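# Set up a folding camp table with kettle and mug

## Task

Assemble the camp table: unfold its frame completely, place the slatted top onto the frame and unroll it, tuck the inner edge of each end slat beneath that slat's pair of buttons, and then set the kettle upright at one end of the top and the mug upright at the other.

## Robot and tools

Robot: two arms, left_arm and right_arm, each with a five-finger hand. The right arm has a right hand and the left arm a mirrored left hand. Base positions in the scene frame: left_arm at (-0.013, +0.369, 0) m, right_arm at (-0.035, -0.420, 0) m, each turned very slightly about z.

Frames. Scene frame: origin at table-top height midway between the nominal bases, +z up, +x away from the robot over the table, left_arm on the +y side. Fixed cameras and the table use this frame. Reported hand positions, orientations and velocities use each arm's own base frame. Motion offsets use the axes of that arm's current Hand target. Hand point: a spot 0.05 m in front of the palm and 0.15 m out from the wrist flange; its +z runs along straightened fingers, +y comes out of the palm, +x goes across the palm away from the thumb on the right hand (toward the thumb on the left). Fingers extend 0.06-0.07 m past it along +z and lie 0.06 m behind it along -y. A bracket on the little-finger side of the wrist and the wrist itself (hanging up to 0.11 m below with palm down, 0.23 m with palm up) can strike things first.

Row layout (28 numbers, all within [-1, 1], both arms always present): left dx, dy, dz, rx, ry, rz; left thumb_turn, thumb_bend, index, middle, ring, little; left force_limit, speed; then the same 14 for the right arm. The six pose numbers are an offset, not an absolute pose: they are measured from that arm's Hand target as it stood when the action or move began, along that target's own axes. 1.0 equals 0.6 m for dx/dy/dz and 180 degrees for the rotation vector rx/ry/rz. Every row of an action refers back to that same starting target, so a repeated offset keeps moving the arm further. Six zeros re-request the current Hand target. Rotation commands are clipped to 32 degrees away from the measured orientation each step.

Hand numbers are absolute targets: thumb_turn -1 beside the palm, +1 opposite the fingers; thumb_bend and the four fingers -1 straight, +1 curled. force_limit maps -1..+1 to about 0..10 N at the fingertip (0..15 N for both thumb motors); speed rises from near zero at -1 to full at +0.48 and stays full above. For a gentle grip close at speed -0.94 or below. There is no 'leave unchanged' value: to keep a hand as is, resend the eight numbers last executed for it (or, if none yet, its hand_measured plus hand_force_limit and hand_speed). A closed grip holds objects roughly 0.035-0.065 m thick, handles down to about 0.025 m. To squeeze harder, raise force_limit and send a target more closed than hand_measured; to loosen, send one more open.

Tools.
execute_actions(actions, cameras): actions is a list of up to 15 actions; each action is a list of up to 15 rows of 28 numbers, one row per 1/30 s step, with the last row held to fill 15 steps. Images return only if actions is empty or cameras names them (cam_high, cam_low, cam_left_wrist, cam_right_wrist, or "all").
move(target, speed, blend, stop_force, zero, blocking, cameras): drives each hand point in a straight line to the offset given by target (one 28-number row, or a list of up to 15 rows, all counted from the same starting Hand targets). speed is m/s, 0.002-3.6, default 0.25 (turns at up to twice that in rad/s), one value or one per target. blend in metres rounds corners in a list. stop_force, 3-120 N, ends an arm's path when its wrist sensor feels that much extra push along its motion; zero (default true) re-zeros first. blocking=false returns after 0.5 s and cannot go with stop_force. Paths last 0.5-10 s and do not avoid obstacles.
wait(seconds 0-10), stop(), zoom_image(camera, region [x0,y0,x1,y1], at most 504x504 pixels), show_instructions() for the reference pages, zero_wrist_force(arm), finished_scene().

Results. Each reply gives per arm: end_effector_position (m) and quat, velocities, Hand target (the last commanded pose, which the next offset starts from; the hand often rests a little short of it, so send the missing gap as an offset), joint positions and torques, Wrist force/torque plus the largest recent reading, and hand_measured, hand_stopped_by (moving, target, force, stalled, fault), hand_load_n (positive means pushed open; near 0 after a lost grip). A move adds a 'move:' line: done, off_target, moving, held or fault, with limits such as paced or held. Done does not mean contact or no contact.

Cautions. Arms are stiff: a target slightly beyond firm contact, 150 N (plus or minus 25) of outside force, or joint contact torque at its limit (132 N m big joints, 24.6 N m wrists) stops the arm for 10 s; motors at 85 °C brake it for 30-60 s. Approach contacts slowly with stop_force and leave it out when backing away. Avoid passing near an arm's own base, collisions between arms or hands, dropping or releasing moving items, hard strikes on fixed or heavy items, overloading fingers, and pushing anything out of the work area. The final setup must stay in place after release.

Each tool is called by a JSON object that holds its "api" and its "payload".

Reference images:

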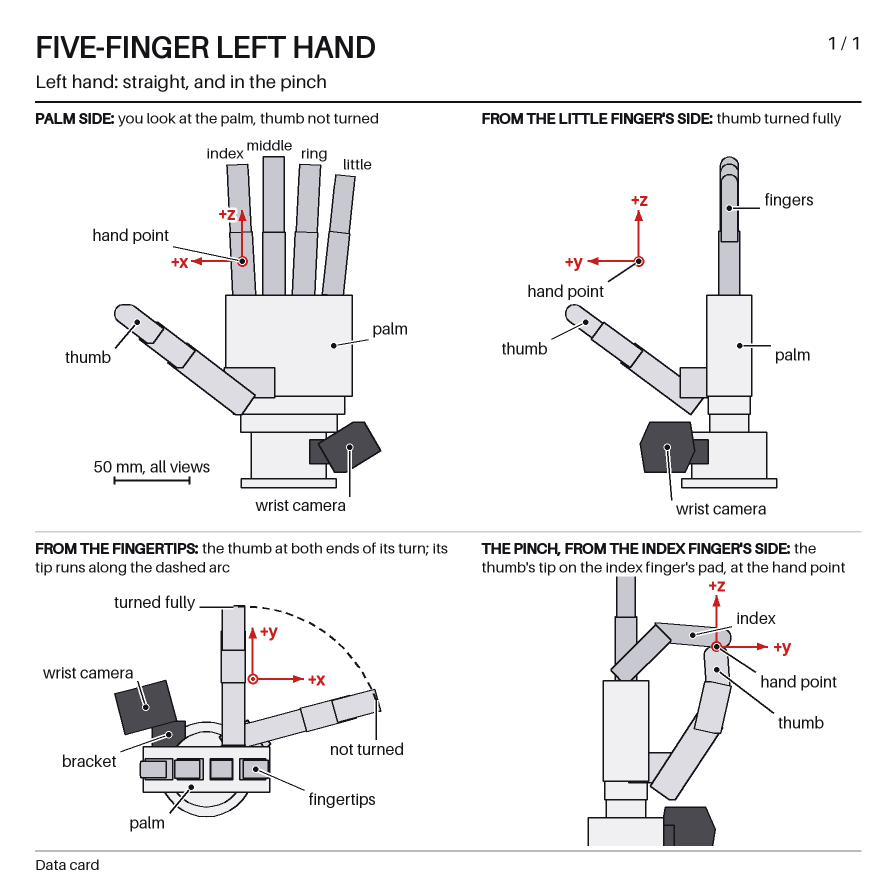

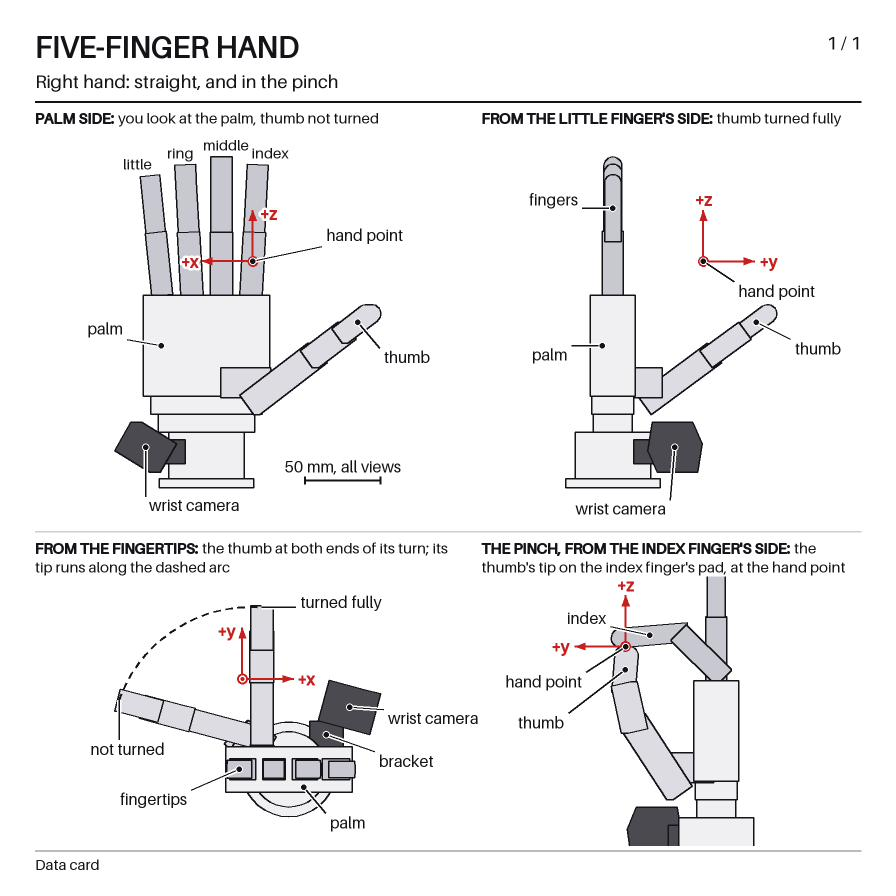

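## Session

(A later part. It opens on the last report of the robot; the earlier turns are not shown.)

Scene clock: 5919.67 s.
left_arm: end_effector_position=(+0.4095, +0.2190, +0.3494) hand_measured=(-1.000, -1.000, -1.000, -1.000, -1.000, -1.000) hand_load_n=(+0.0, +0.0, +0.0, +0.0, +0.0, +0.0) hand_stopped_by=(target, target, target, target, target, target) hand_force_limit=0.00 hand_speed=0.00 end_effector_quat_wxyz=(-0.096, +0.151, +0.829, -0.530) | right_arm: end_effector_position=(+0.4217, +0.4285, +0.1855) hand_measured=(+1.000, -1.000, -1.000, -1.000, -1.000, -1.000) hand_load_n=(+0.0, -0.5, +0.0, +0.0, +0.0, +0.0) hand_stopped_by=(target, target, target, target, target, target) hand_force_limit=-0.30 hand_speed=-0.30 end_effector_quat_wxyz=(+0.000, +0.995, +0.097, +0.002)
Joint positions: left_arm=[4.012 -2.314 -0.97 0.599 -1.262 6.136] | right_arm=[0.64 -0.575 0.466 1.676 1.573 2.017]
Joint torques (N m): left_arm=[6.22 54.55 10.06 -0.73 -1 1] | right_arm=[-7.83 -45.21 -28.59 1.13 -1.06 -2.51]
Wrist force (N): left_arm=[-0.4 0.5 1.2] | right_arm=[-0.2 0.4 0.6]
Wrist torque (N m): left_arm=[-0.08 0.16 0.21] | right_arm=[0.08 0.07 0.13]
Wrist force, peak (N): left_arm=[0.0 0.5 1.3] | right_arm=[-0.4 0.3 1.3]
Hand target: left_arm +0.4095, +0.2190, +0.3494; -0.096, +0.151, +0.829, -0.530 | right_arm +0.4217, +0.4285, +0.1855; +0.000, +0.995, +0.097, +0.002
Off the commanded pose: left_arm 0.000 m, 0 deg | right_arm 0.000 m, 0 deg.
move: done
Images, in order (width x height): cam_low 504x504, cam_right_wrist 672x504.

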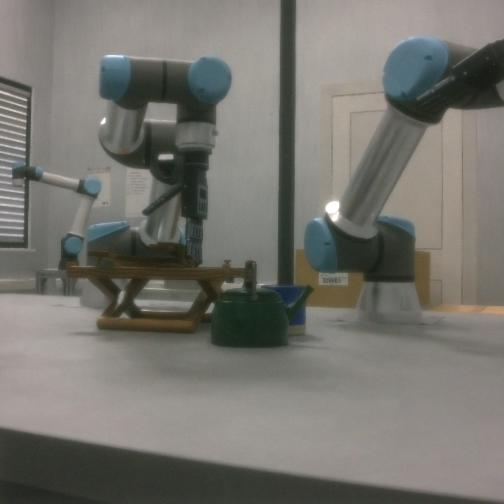

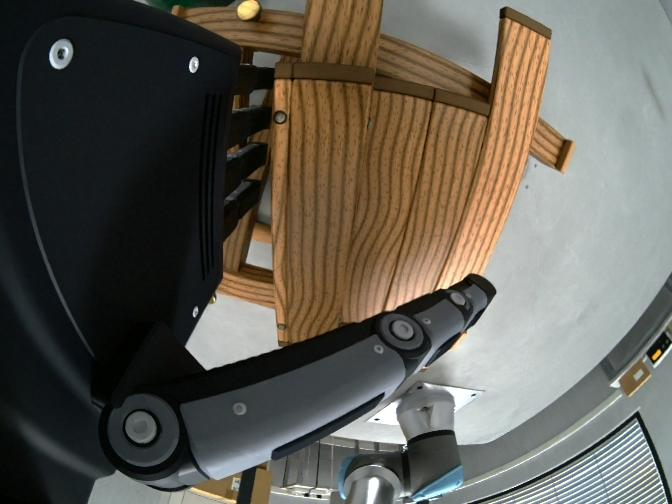

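{"api": "move", "payload": {"target": [0,0,0,0,0,0,-1,-1,-1,-1,-1,-1,0,0, 0,0.05,0,0,0,0,1,-1,-1,-1,-1,-1,-0.3,-0.3], "cameras": ["all"], "speed": 0.05, "stop_force": 8}}

{"api": "zoom_image", "payload": {"camera": "cam_right_wrist", "region": [200, 0, 670, 440]}}

{"api": "zoom_image", "payload": {"camera": "cam_high", "region": [120, 180, 280, 300]}}

Scene clock: 5928.70 s.
left_arm: end_effector_position=(+0.4095, +0.2190, +0.3494) hand_measured=(-1.000, -1.000, -1.000, -1.000, -1.000, -1.000) hand_load_n=(+0.0, +0.0, +0.0, +0.0, -0.5, +0.0) hand_stopped_by=(target, target, target, target, target, target) hand_force_limit=0.00 hand_speed=0.00 end_effector_quat_wxyz=(-0.096, +0.151, +0.829, -0.530) | right_arm: end_effector_position=(+0.4275, +0.3991, +0.1855) hand_measured=(+1.000, -1.000, -1.000, -1.000, -1.000, -1.000) hand_load_n=(+0.0, +0.0, +0.0, +0.0, +0.0, +0.0) hand_stopped_by=(target, target, target, target, target, target) hand_force_limit=-0.30 hand_speed=-0.30 end_effector_quat_wxyz=(+0.000, +0.995, +0.097, +0.002)
Joint positions: left_arm=[4.012 -2.314 -0.97 0.599 -1.262 6.136] | right_arm=[0.597 -0.657 0.62 1.603 1.573 1.974]
Joint torques (N m): left_arm=[5.48 54.46 10.11 -0.68 -0.96 0.97] | right_arm=[6.69 -42.51 -28.08 3.91 -1.3 1.83]
Wrist force (N): left_arm=[-0.1 0.1 1.3] | right_arm=[-0.5 -0.2 0.7]
Wrist torque (N m): left_arm=[-0.13 0.14 0.23] | right_arm=[0.04 0.19 0.04]
Wrist force, peak (N): left_arm=[-0.2 0.5 1.3] | right_arm=[0.2 -1.7 1.0]
Hand target: left_arm +0.4095, +0.2190, +0.3494; -0.096, +0.151, +0.829, -0.530 | right_arm +0.4275, +0.3991, +0.1855; +0.000, +0.995, +0.097, +0.002
Off the commanded pose: left_arm 0.000 m, 0 deg | right_arm 0.000 m, 0 deg.
move: done

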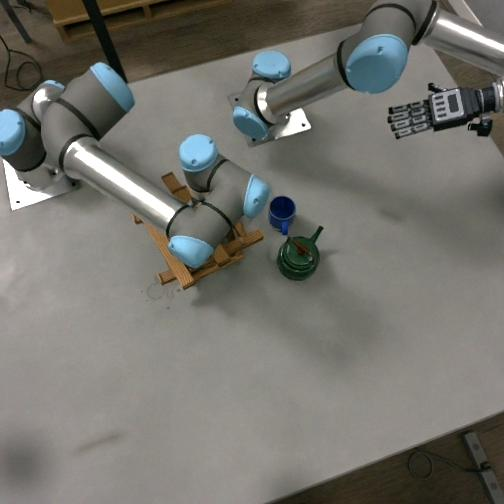

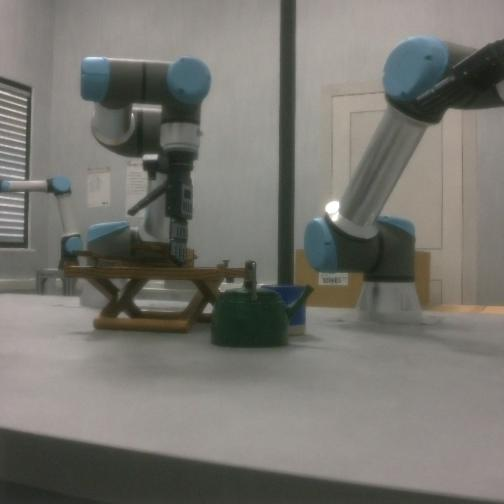

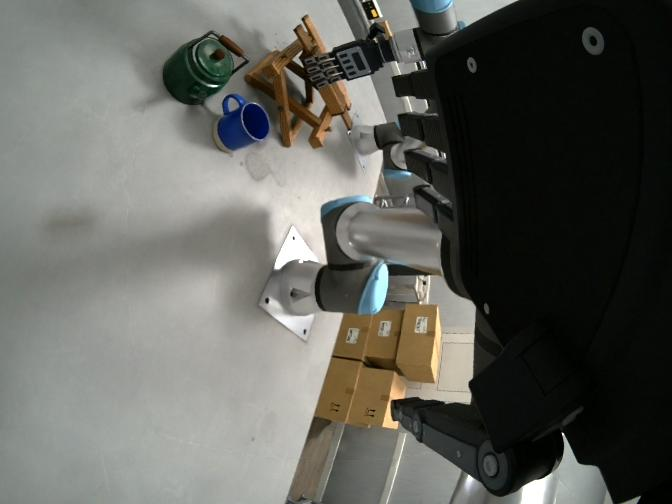

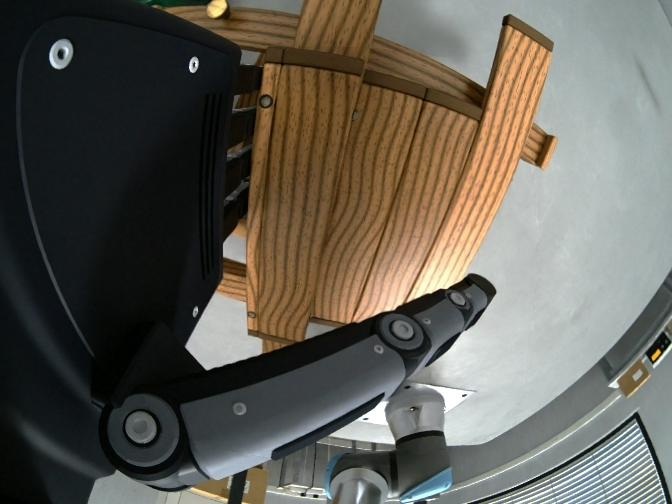

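Scaled by 1.072 from the camera's 672x504 image, which has a finer 960x720 frame.

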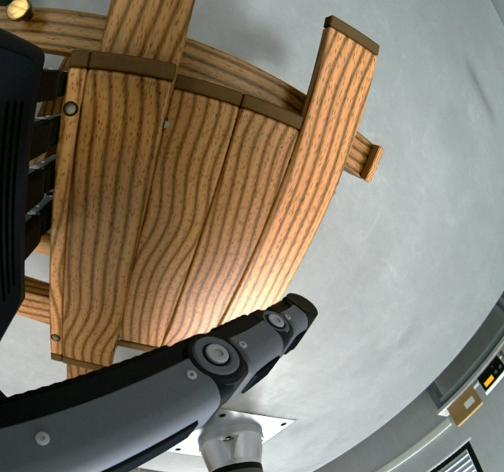

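Scaled by 3.150 from the camera's 504x504 image, which has a finer 720x720 frame.

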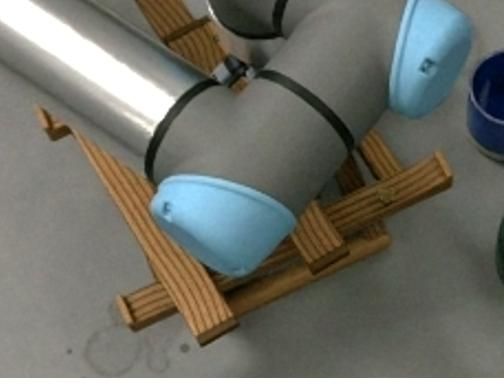

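{"api": "move", "payload": {"target": [0,0,0,0,0,0,-1,-1,-1,-1,-1,-1,0,0, 0,0.05,0,0,0,0,1,-1,-1,-1,-1,-1,-0.3,-0.3], "cameras": ["cam_high","cam_right_wrist"], "speed": 0.05, "stop_force": 8}}

{"api": "zoom_image", "payload": {"camera": "cam_right_wrist", "region": [200, 0, 670, 440]}}

{"api": "zoom_image", "payload": {"camera": "cam_high", "region": [120, 180, 280, 300]}}

Scene clock: 5942.47 s.
left_arm: end_effector_position=(+0.4095, +0.2190, +0.3494) hand_measured=(-1.000, -1.000, -1.000, -1.000, -1.000, -1.000) hand_load_n=(+0.0, +0.0, +0.0, +0.0, +0.0, +0.0) hand_stopped_by=(target, target, target, target, target, target) hand_force_limit=0.00 hand_speed=0.00 end_effector_quat_wxyz=(-0.096, +0.151, +0.829, -0.530) | right_arm: end_effector_position=(+0.4333, +0.3697, +0.1855) hand_measured=(+1.000, -1.000, -1.000, -1.000, -1.000, -1.000) hand_load_n=(+0.0, +0.0, +0.0, +0.0, +0.0, +0.0) hand_stopped_by=(target, target, target, target, target, target) hand_force_limit=-0.30 hand_speed=-0.30 end_effector_quat_wxyz=(+0.000, +0.995, +0.097, +0.002)
Joint positions: left_arm=[4.012 -2.314 -0.97 0.599 -1.262 6.136] | right_arm=[0.552 -0.721 0.738 1.549 1.573 1.929]
Joint torques (N m): left_arm=[4.68 54.43 9.85 -1 -0.97 1] | right_arm=[6.8 -40.65 -28.43 4.03 -1.07 1.91]
Wrist force (N): left_arm=[-0.1 0.4 1.1] | right_arm=[0.0 0.5 0.5]
Wrist torque (N m): left_arm=[-0.09 0.12 0.23] | right_arm=[0.15 0.13 0.11]
Wrist force, peak (N): left_arm=[-0.1 0.5 1.3] | right_arm=[1.1 -2.5 0.1]
Hand target: left_arm +0.4095, +0.2190, +0.3494; -0.096, +0.151, +0.829, -0.530 | right_arm +0.4333, +0.3697, +0.1855; +0.000, +0.995, +0.097, +0.002
Off the commanded pose: left_arm 0.000 m, 0 deg | right_arm 0.000 m, 0 deg.
move: done
Images, in order (width x height): cam_high 504x504, cam_right_wrist 672x504.

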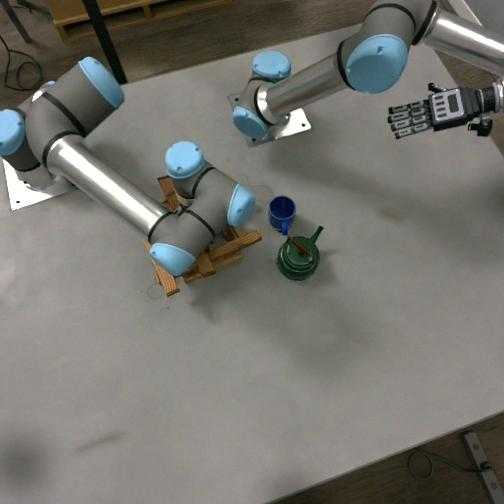

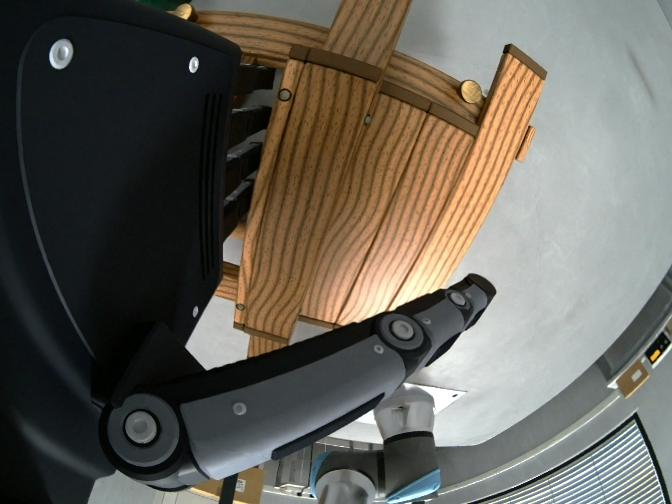

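Scaled by 1.072 from the camera's 672x504 image, which has a finer 960x720 frame.

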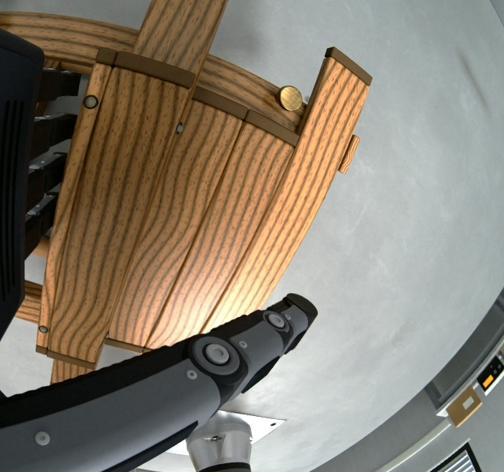

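Scaled by 3.150 from the camera's 504x504 image, which has a finer 720x720 frame.

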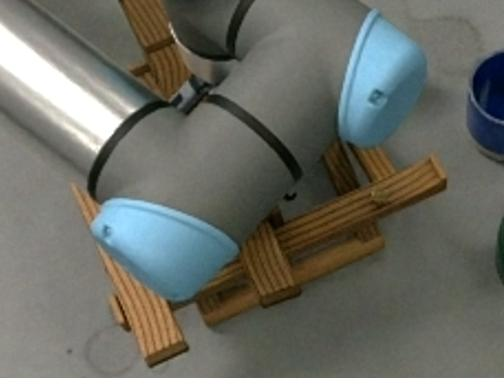

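{"api": "move", "payload": {"target": [[0,0,0,0,0,0,-1,-1,-1,-1,-1,-1,0,0, 0,-0.03,0,0,0,0,1,-1,-1,-1,-1,-1,-0.3,-0.3],[0,0,0,0,0,0,-1,-1,-1,-1,-1,-1,0,0, 0,-0.03,-0.25,0,0,0,1,-1,-1,-1,-1,-1,-0.3,-0.3],[0,0,0,0,0,0,-1,-1,-1,-1,-1,-1,0,0, 0.05,0.4,-0.25,0,0,0,1,-1,-1,-1,-1,-1,-0.3,-0.3]], "cameras": ["all"], "speed": 0.3, "blend": [0.01,0.03,0]}}

{"api": "zoom_image", "payload": {"camera": "cam_high", "region": [120, 170, 280, 300]}}

{"api": "zoom_image", "payload": {"camera": "cam_low", "region": [50, 230, 250, 300]}}

{"api": "zoom_image", "payload": {"camera": "cam_left_wrist", "region": [220, 0, 400, 180]}}

Scene clock: 5960.33 s.
left_arm: end_effector_position=(+0.4095, +0.2190, +0.3494) hand_measured=(-1.000, -1.000, -1.000, -1.000, -1.000, -1.000) hand_load_n=(+0.0, +0.0, +0.0, -0.5, +0.0, +0.0) hand_stopped_by=(target, target, target, target, target, target) hand_force_limit=0.00 hand_speed=0.00 end_effector_quat_wxyz=(-0.096, +0.151, +0.829, -0.530) | right_arm: end_effector_position=(+0.5083, +0.1399, +0.3357) hand_measured=(+1.000, -1.000, -1.000, -1.000, -1.000, -1.000) hand_load_n=(+0.0, +0.0, +0.0, +0.0, +0.0, +0.0) hand_stopped_by=(target, target, target, target, target, target) hand_force_limit=-0.30 hand_speed=-0.30 end_effector_quat_wxyz=(+0.000, +0.995, +0.097, +0.002)
Joint positions: left_arm=[4.012 -2.314 -0.97 0.599 -1.262 6.136] | right_arm=[0.133 -0.892 0.651 1.806 1.57 1.509]
Joint torques (N m): left_arm=[5 53.9 10.72 -1.04 -0.78 0.98] | right_arm=[-6.99 -34.46 -25.15 3.96 0.66 -1.91]
Wrist force (N): left_arm=[0.2 0.2 1.0] | right_arm=[0.1 0.0 0.3]
Wrist torque (N m): left_arm=[-0.11 0.08 0.25] | right_arm=[0.03 0.15 0.01]
Wrist force, peak (N): left_arm=[-0.1 0.6 1.2] | right_arm=[-0.7 -1.0 2.4]
Hand target: left_arm +0.4095, +0.2190, +0.3494; -0.096, +0.151, +0.829, -0.530 | right_arm +0.5084, +0.1398, +0.3356; +0.000, +0.995, +0.097, +0.002
Off the commanded pose: left_arm 0.000 m, 0 deg | right_arm 0.000 m, 0 deg.
elbow stopped short (right arm): the move would have taken joint 3 (elbow) straighter than the controller allows.
move: done; blend cut to 0.009 m at target 1

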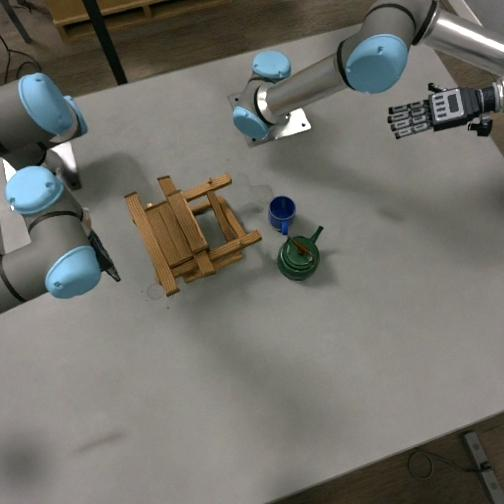

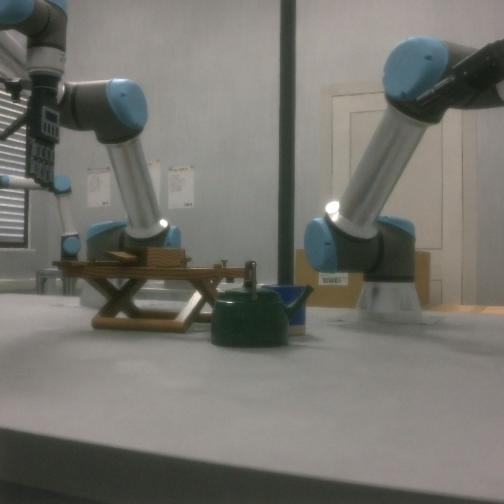

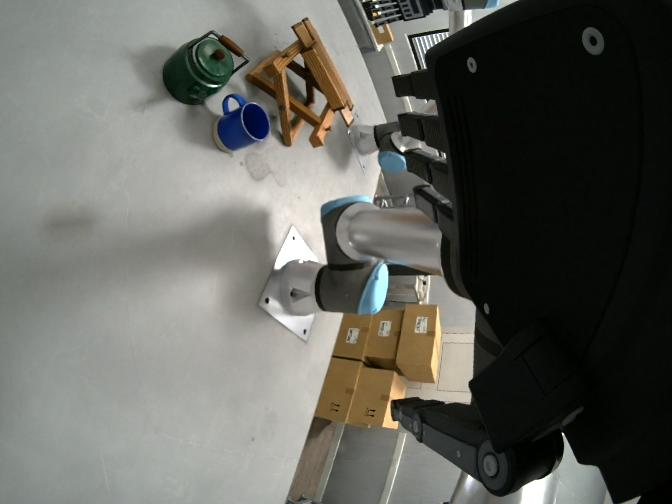

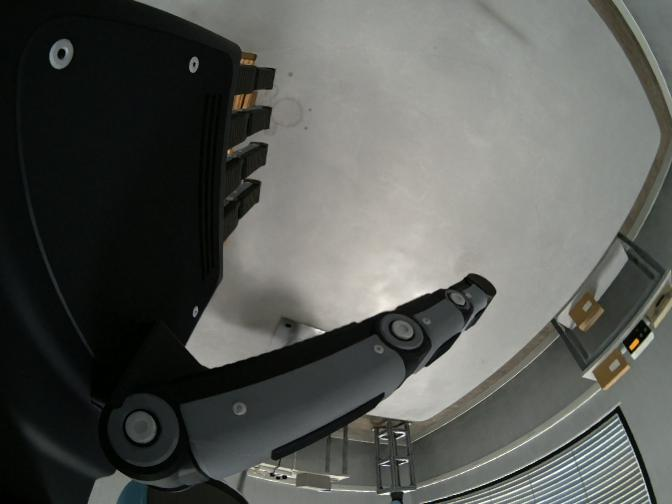

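Scaled by 3.150 from the camera's 504x504 image, which has a finer 720x720 frame.

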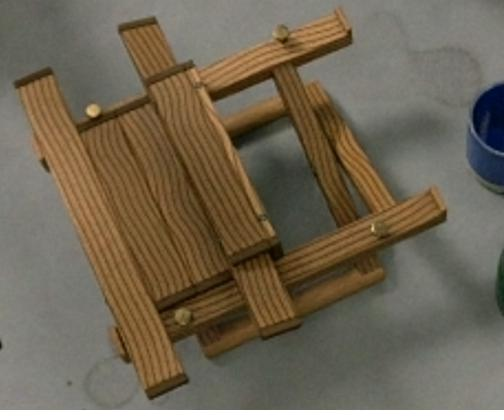

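Scaled by 2.520 from the camera's 504x504 image, which has a finer 720x720 frame.

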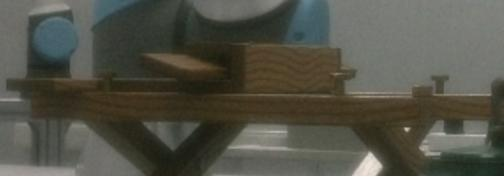

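Scaled by 2.800 from the camera's 672x504 image, which has a finer 960x720 frame.

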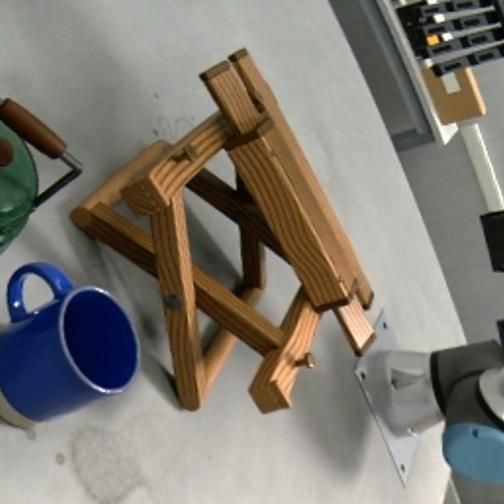

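{"api": "move", "payload": {"target": [[0,0,0,0,0,0,-1,-1,-1,-1,-1,-1,0,0, -0.0678,-0.43,0.06,0.2889,0,0,1,-1,-1,-1,-1,-1,-0.3,-0.3],[0,0,0,0,0,0,-1,-1,-1,-1,-1,-1,0,0, -0.0678,-0.43,0.226,0.2889,0,0,1,-1,-1,-1,-1,-1,-0.3,-0.3]], "cameras": ["all"], "speed": 0.25}}

{"api": "zoom_image", "payload": {"camera": "cam_right_wrist", "region": [200, 0, 670, 440]}}

{"api": "zoom_image", "payload": {"camera": "cam_high", "region": [120, 170, 280, 300]}}

Scene clock: 6022.57 s.
left_arm: end_effector_position=(+0.4095, +0.2190, +0.3494) hand_measured=(-1.000, -1.000, -1.000, -1.000, -1.000, -1.000) hand_load_n=(+0.0, +0.0, +0.0, +0.0, +0.0, +0.0) hand_stopped_by=(target, target, target, target, target, target) hand_force_limit=0.00 hand_speed=0.00 end_effector_quat_wxyz=(-0.096, +0.151, +0.829, -0.530) | right_arm: end_effector_position=(+0.4193, +0.3853, +0.1998) hand_measured=(+1.000, -1.000, -1.000, -1.000, -1.000, -1.000) hand_load_n=(+0.0, +0.0, +0.0, +0.0, +0.0, +0.0) hand_stopped_by=(target, target, target, target, target, target) hand_force_limit=-0.30 hand_speed=-0.30 end_effector_quat_wxyz=(-0.437, +0.894, +0.088, -0.040)
Joint positions: left_arm=[4.012 -2.314 -0.97 0.599 -1.262 6.136] | right_arm=[0.201 -0.971 1.256 1.272 0.663 1.582]
Joint torques (N m): left_arm=[4.92 54.15 10.89 -1.2 -0.67 1.08] | right_arm=[-7.99 -57.91 -16.97 1.06 -1.79 -0.86]
Wrist force (N): left_arm=[0.1 0.2 1.1] | right_arm=[-0.4 0.1 1.3]
Wrist torque (N m): left_arm=[-0.11 0.09 0.25] | right_arm=[0.00 0.12 -0.06]
Wrist force, peak (N): left_arm=[-0.1 0.4 1.4] | right_arm=[-0.2 2.0 2.5]
Hand target: left_arm +0.4095, +0.2190, +0.3494; -0.096, +0.151, +0.829, -0.530 | right_arm +0.4193, +0.3853, +0.1998; -0.436, +0.894, +0.088, -0.040
Off the commanded pose: left_arm 0.000 m, 0 deg | right_arm 0.000 m, 0 deg.
move: done

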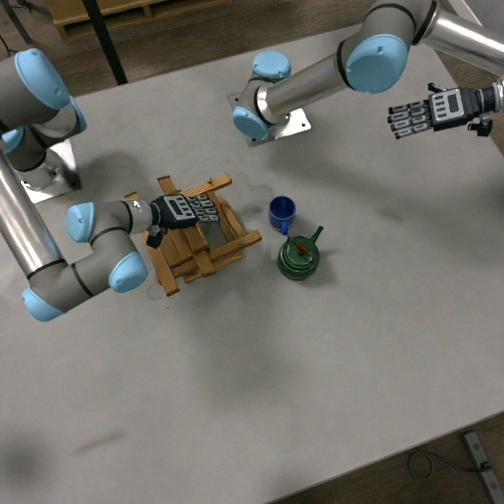

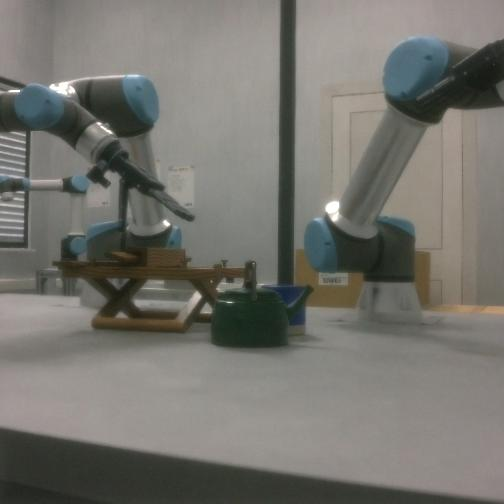

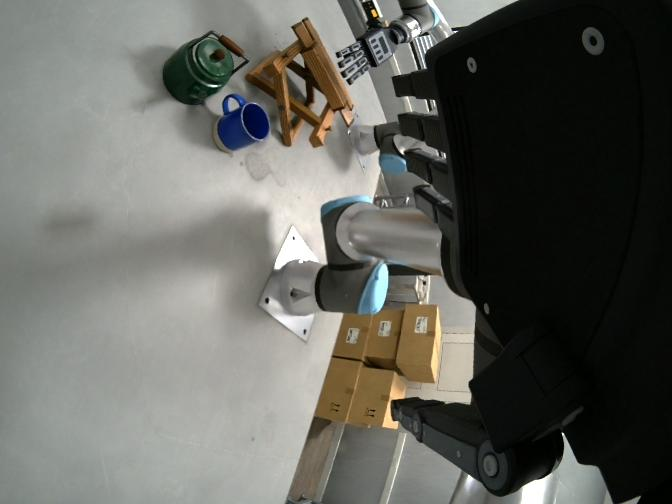

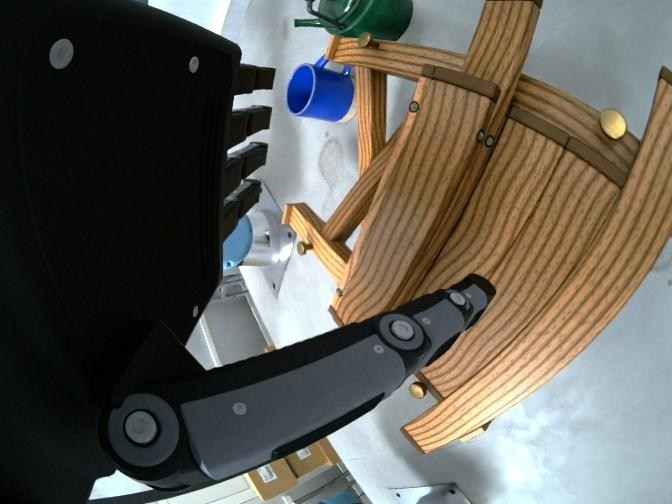

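Scaled by 1.072 from the camera's 672x504 image, which has a finer 960x720 frame.

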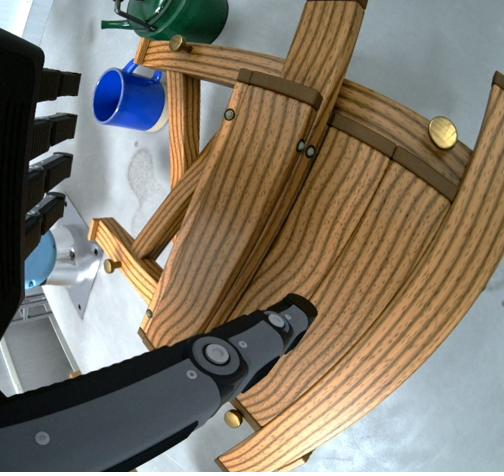

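Scaled by 3.150 from the camera's 504x504 image, which has a finer 720x720 frame.

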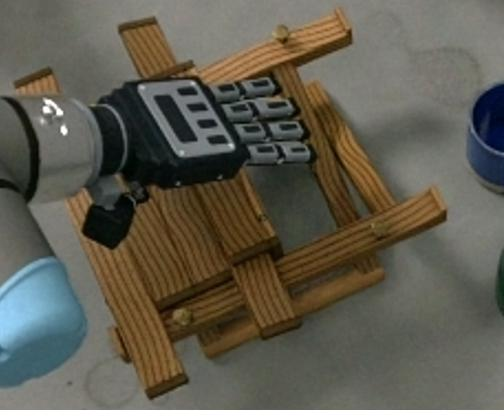

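{"api": "move", "payload": {"target": [0,0,0,0,0,0,-1,-1,-1,-1,-1,-1,0,0, 0,0.0591,0.0457,0,0,0,1,-1,-1,-1,-1,-1,-0.3,-0.3], "speed": 0.08, "stop_force": 6}}

{"api": "move", "payload": {"target": [0,0,0,0,0,0,-1,-1,-1,-1,-1,-1,0,0, 0,0,0,0,0,0,1,0,0,0,0,0,-0.5,-0.88], "cameras": ["cam_right_wrist","cam_low","cam_high"]}}

{"api": "zoom_image", "payload": {"camera": "cam_low", "region": [50, 180, 250, 300]}}

Scene clock: 6036.87 s.
left_arm: end_effector_position=(+0.4095, +0.2190, +0.3494) hand_measured=(-1.000, -1.000, -1.000, -1.000, -1.000, -1.000) hand_load_n=(+0.0, +0.0, +0.0, +0.0, +0.0, +0.0) hand_stopped_by=(target, target, target, target, target, target) hand_force_limit=0.00 hand_speed=0.00 end_effector_quat_wxyz=(-0.096, +0.151, +0.829, -0.530) | right_arm: end_effector_position=(+0.4196, +0.3851, +0.1550) hand_measured=(+1.000, -1.000, -1.000, -1.000, -1.000, -1.000) hand_load_n=(+0.0, +0.0, +0.0, +0.0, +0.0, +0.0) hand_stopped_by=(target, target, target, target, target, target) hand_force_limit=-0.30 hand_speed=-0.30 end_effector_quat_wxyz=(-0.436, +0.894, +0.088, -0.040)
Joint positions: left_arm=[4.012 -2.314 -0.97 0.599 -1.262 6.136] | right_arm=[0.201 -0.934 1.317 1.175 0.663 1.582]
Joint torques (N m): left_arm=[4.39 54.14 10.76 -1.1 -0.51 1.14] | right_arm=[-3.32 -59.32 -28.53 1.08 -2.54 1.85]
Wrist force (N): left_arm=[-0.1 0.4 0.9] | right_arm=[-0.1 0.5 1.7]
Wrist torque (N m): left_arm=[-0.07 0.12 0.23] | right_arm=[0.02 0.08 0.08]
Wrist force, peak (N): left_arm=[-0.2 0.5 1.3] | right_arm=[-0.5 1.0 2.0]
Hand target: left_arm +0.4095, +0.2190, +0.3494; -0.096, +0.151, +0.829, -0.530 | right_arm +0.4196, +0.3851, +0.1550; -0.436, +0.894, +0.088, -0.040
Off the commanded pose: left_arm 0.000 m, 0 deg | right_arm 0.000 m, 0 deg.
move: done

Scene clock: 6040.03 s.
left_arm: end_effector_position=(+0.4095, +0.2190, +0.3494) hand_measured=(-1.000, -1.000, -1.000, -1.000, -1.000, -1.000) hand_load_n=(+0.0, +0.0, +0.0, +0.0, +0.0, +0.0) hand_stopped_by=(target, target, target, target, target, target) hand_force_limit=0.00 hand_speed=0.00 end_effector_quat_wxyz=(-0.096, +0.151, +0.829, -0.530) | right_arm: end_effector_position=(+0.4196, +0.3851, +0.1550) hand_measured=(+1.000, -0.568, -0.166, -0.156, -0.110, -0.032) hand_load_n=(+0.0, +6.5, +1.0, +3.0, +2.0, +3.0) hand_stopped_by=(target, force, force, force, force, force) hand_force_limit=-0.50 hand_speed=-0.88 end_effector_quat_wxyz=(-0.436, +0.894, +0.088, -0.040)
Joint positions: left_arm=[4.012 -2.314 -0.97 0.599 -1.262 6.136] | right_arm=[0.201 -0.934 1.317 1.175 0.663 1.582]
Joint torques (N m): left_arm=[4.46 54.19 10.78 -1.06 -0.59 1.12] | right_arm=[0.13 -56.21 -24.44 2.45 -0.33 1.42]
Wrist force (N): left_arm=[-0.4 0.2 1.1] | right_arm=[-0.3 0.8 2.6]
Wrist torque (N m): left_arm=[-0.11 0.17 0.22] | right_arm=[-0.02 0.01 -0.01]
Wrist force, peak (N): left_arm=[-0.6 0.4 1.1] | right_arm=[-0.4 0.8 3.6]
Hand target: left_arm +0.4095, +0.2190, +0.3494; -0.096, +0.151, +0.829, -0.530 | right_arm +0.4196, +0.3851, +0.1550; -0.436, +0.894, +0.088, -0.040
Off the commanded pose: left_arm 0.000 m, 0 deg | right_arm 0.000 m, 0 deg.
move: done
Images, in order (width x height): cam_high 504x504, cam_low 504x504, cam_right_wrist 672x504.

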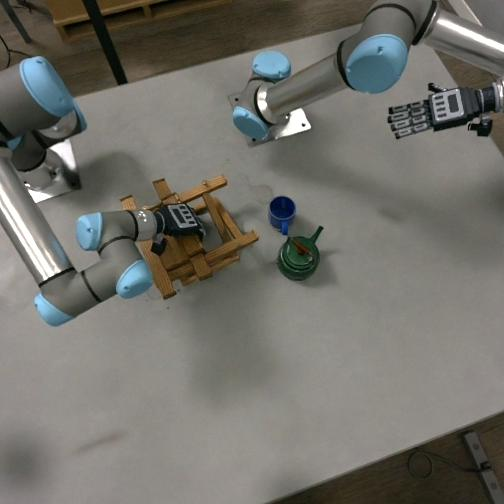

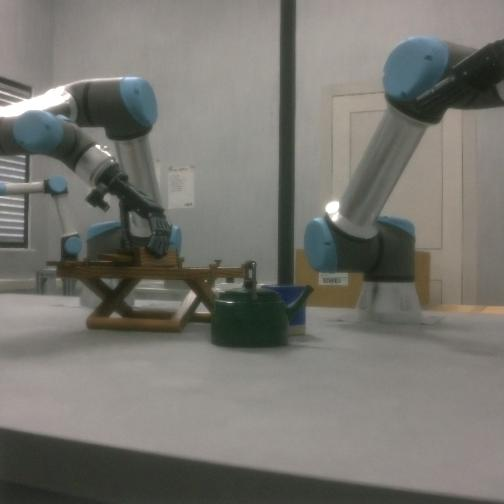

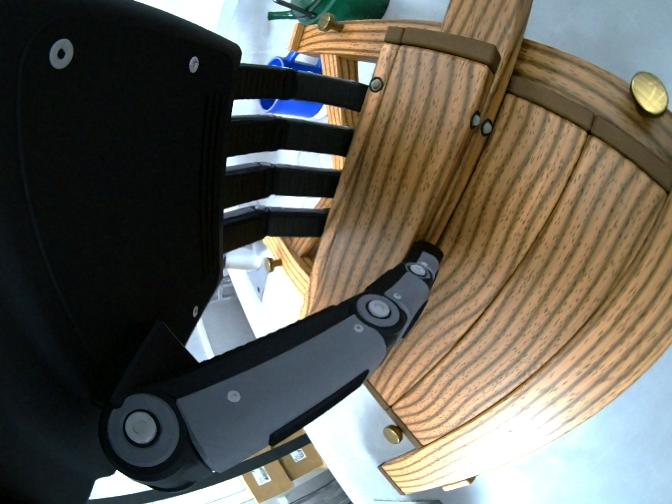

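Scaled by 2.520 from the camera's 504x504 image, which has a finer 720x720 frame.

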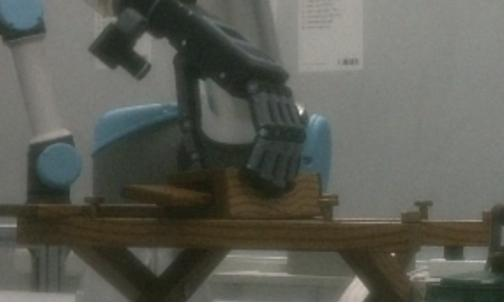

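{"api": "move", "payload": {"target": [0,0,0,0,0,0,-1,-1,-1,-1,-1,-1,0,0, 0,0,0,0,0,0,1,0.1,0.1,0.1,0.1,0.1,-0.3,-0.9]}}

{"api": "move", "payload": {"target": [0,0,0,0,0,0,-1,-1,-1,-1,-1,-1,0,0, 0,-0.0315,0.0297,-0.1667,0,0,1,0.1,0.1,0.1,0.1,0.1,-0.3,-0.9], "cameras": ["all"], "speed": 0.1}}

{"api": "zoom_image", "payload": {"camera": "cam_low", "region": [50, 180, 250, 300]}}

{"api": "zoom_image", "payload": {"camera": "cam_left_wrist", "region": [220, 0, 400, 180]}}

Scene clock: 6061.67 s.
left_arm: end_effector_position=(+0.4095, +0.2190, +0.3494) hand_measured=(-1.000, -1.000, -1.000, -1.000, -1.000, -1.000) hand_load_n=(+0.0, +0.0, +0.0, +0.0, +0.0, +0.0) hand_stopped_by=(target, target, target, target, target, target) hand_force_limit=0.00 hand_speed=0.00 end_effector_quat_wxyz=(-0.096, +0.151, +0.829, -0.530) | right_arm: end_effector_position=(+0.4196, +0.3851, +0.1550) hand_measured=(+1.000, -0.570, -0.148, -0.148, -0.092, -0.006) hand_load_n=(+3.0, +11.5, +3.5, +1.5, +2.5, +6.0) hand_stopped_by=(target, force, force, force, force, force) hand_force_limit=-0.30 hand_speed=-0.90 end_effector_quat_wxyz=(-0.436, +0.894, +0.088, -0.040)
Joint positions: left_arm=[4.012 -2.314 -0.97 0.599 -1.262 6.136] | right_arm=[0.201 -0.934 1.317 1.175 0.663 1.582]
Joint torques (N m): left_arm=[4.1 54.62 10.97 -1.17 -0.5 1.1] | right_arm=[-0.39 -44.29 -22.25 3.87 -2.07 0.04]
Wrist force (N): left_arm=[0.0 0.4 0.9] | right_arm=[0.1 1.7 1.4]
Wrist torque (N m): left_arm=[-0.07 0.10 0.24] | right_arm=[0.03 0.02 0.06]
Wrist force, peak (N): left_arm=[0.0 0.7 1.2] | right_arm=[-0.3 0.2 3.1]
Hand target: left_arm +0.4095, +0.2190, +0.3494; -0.096, +0.151, +0.829, -0.530 | right_arm +0.4196, +0.3851, +0.1550; -0.436, +0.894, +0.088, -0.040
Off the commanded pose: left_arm 0.000 m, 0 deg | right_arm 0.000 m, 0 deg.
move: done

Scene clock: 6064.70 s.
left_arm: end_effector_position=(+0.4095, +0.2190, +0.3494) hand_measured=(-1.000, -1.000, -1.000, -1.000, -1.000, -1.000) hand_load_n=(-0.5, +0.0, +0.0, +0.0, +0.0, +0.0) hand_stopped_by=(target, target, target, target, target, target) hand_force_limit=0.00 hand_speed=0.00 end_effector_quat_wxyz=(-0.096, +0.151, +0.829, -0.530) | right_arm: end_effector_position=(+0.4145, +0.4103, +0.1588) hand_measured=(+1.000, -0.570, -0.148, -0.148, -0.092, -0.006) hand_load_n=(-1.0, +13.5, +2.0, +2.5, +3.5, +6.5) hand_stopped_by=(target, force, force, force, force, force) hand_force_limit=-0.30 hand_speed=-0.90 end_effector_quat_wxyz=(-0.190, +0.977, +0.096, -0.016)
Joint positions: left_arm=[4.012 -2.314 -0.97 0.599 -1.262 6.136] | right_arm=[0.47 -0.838 0.975 1.32 1.203 1.867]
Joint torques (N m): left_arm=[4.27 53.95 10.34 -1.13 -0.45 1.08] | right_arm=[-6.15 -63.49 -12.14 0.24 -1.33 -2.48]
Wrist force (N): left_arm=[-0.3 0.3 0.9] | right_arm=[-0.8 1.0 -0.8]
Wrist torque (N m): left_arm=[-0.08 0.15 0.21] | right_arm=[0.11 -0.15 -0.10]
Wrist force, peak (N): left_arm=[-0.3 0.9 1.0] | right_arm=[1.7 0.1 -4.4]
Hand target: left_arm +0.4095, +0.2190, +0.3494; -0.096, +0.151, +0.829, -0.530 | right_arm +0.4146, +0.4103, +0.1589; -0.190, +0.977, +0.096, -0.016
Off the commanded pose: left_arm 0.000 m, 0 deg | right_arm 0.000 m, 0 deg.
move: done

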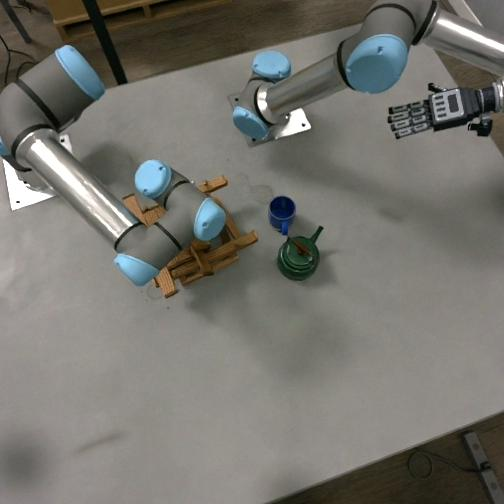

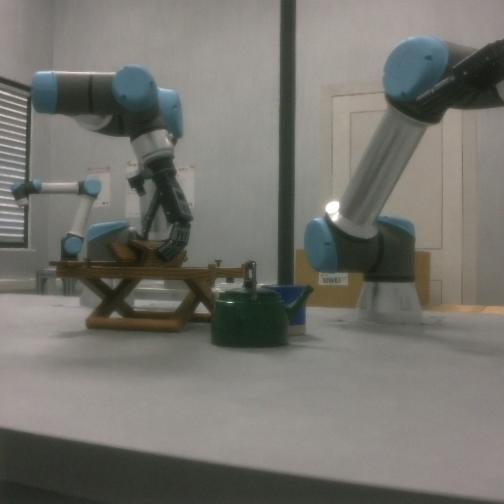

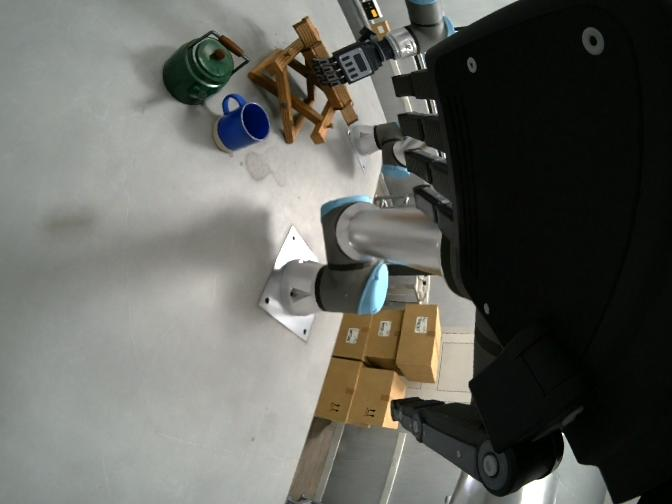

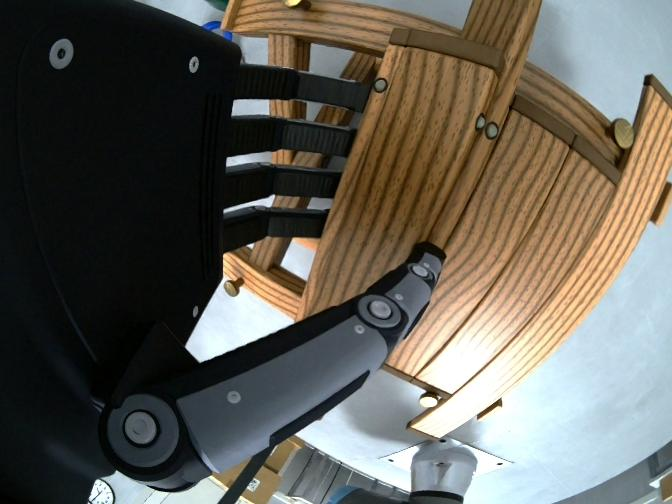

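Scaled by 2.520 from the camera's 504x504 image, which has a finer 720x720 frame.

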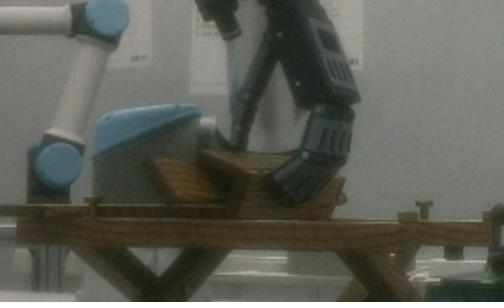

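Scaled by 2.800 from the camera's 672x504 image, which has a finer 960x720 frame.

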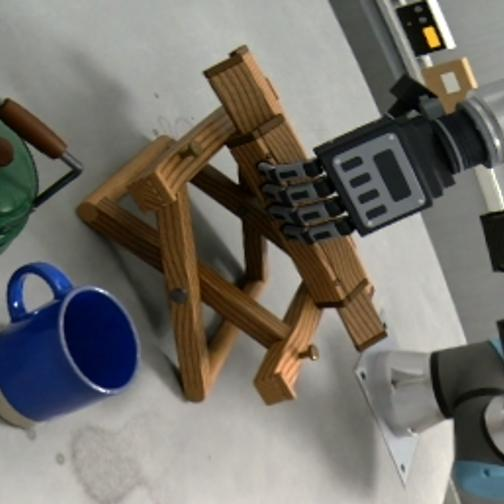

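{"api": "move", "payload": {"target": [0,0,0,0,0,0,-1,-1,-1,-1,-1,-1,0,0, 0,-0.0355,0.036,-0.1944,0,0,1,0.1,0.1,0.1,0.1,0.1,-0.3,-0.9], "cameras": ["all"], "speed": 0.1}}

{"api": "zoom_image", "payload": {"camera": "cam_low", "region": [50, 180, 250, 300]}}

{"api": "zoom_image", "payload": {"camera": "cam_left_wrist", "region": [220, 0, 400, 180]}}

Scene clock: 6079.20 s.
left_arm: end_effector_position=(+0.4095, +0.2190, +0.3494) hand_measured=(-1.000, -1.000, -1.000, -1.000, -1.000, -1.000) hand_load_n=(-0.5, +0.0, +0.0, +0.0, +0.0, +0.0) hand_stopped_by=(target, target, target, target, target, target) hand_force_limit=0.00 hand_speed=0.00 end_effector_quat_wxyz=(-0.096, +0.151, +0.829, -0.530) | right_arm: end_effector_position=(+0.4092, +0.4377, +0.1468) hand_measured=(+1.000, -0.570, -0.148, -0.148, -0.092, -0.006) hand_load_n=(+4.5, +14.0, +0.0, +0.0, +0.0, +14.0) hand_stopped_by=(target, force, force, force, force, force) hand_force_limit=-0.30 hand_speed=-0.90 end_effector_quat_wxyz=(+0.112, +0.989, +0.096, +0.013)
Joint positions: left_arm=[4.012 -2.314 -0.97 0.599 -1.262 6.136] | right_arm=[0.735 -0.408 0.319 1.774 1.767 2.124]
Joint torques (N m): left_arm=[3.33 53.78 10.86 -1.26 -0.2 0.97] | right_arm=[-7 -75.06 -12.19 0.49 -1.07 -2.11]
Wrist force (N): left_arm=[-0.1 0.6 0.9] | right_arm=[0.0 2.6 -0.1]
Wrist torque (N m): left_arm=[-0.04 0.11 0.22] | right_arm=[0.09 -0.37 -0.06]
Wrist force, peak (N): left_arm=[-0.2 0.5 1.3] | right_arm=[1.5 -3.4 -8.8]
Hand target: left_arm +0.4095, +0.2190, +0.3494; -0.096, +0.151, +0.829, -0.530 | right_arm +0.4093, +0.4376, +0.1469; +0.112, +0.989, +0.096, +0.013
Off the commanded pose: left_arm 0.000 m, 0 deg | right_arm 0.000 m, 0 deg.
move: done

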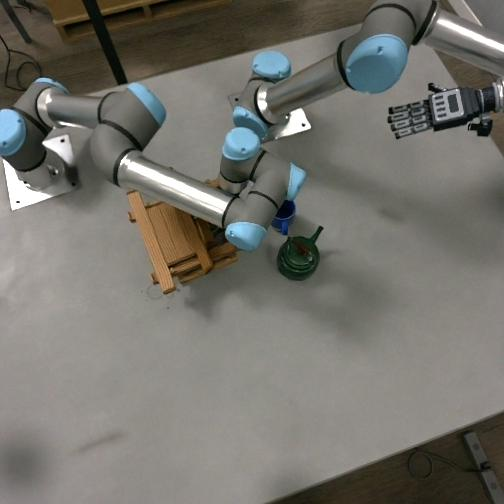

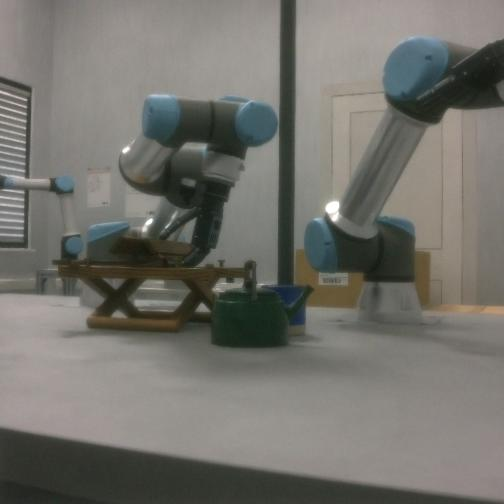

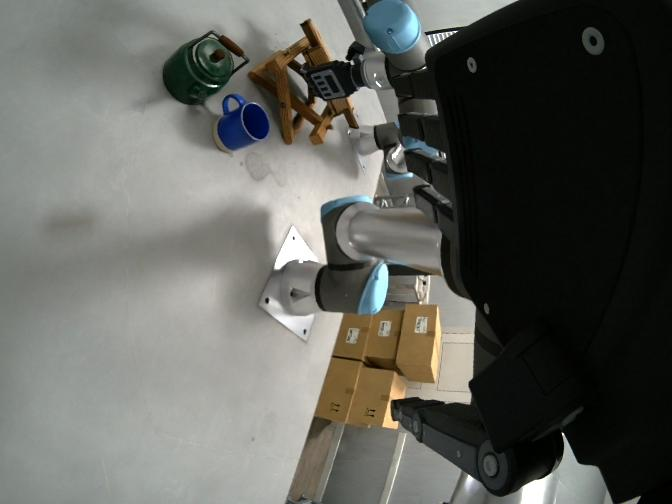

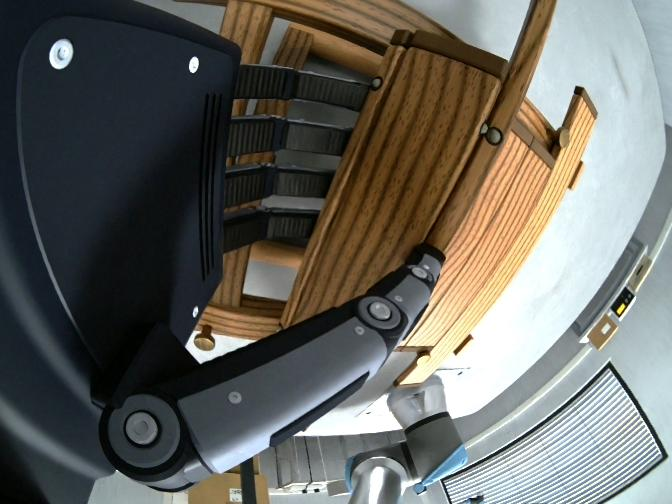

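Scaled by 2.520 from the camera's 504x504 image, which has a finer 720x720 frame.

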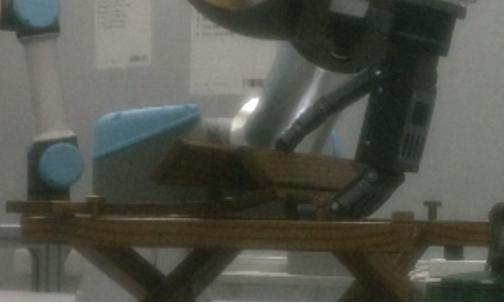

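Scaled by 2.800 from the camera's 672x504 image, which has a finer 960x720 frame.

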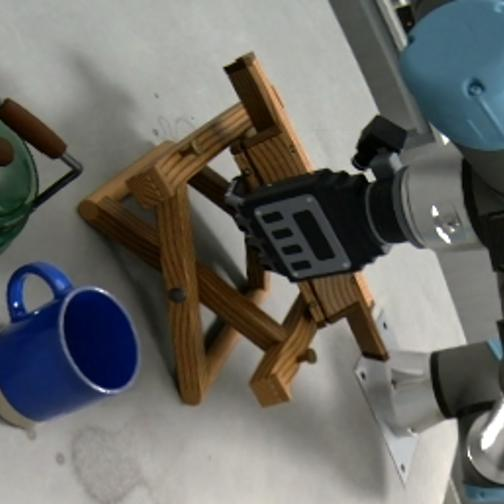

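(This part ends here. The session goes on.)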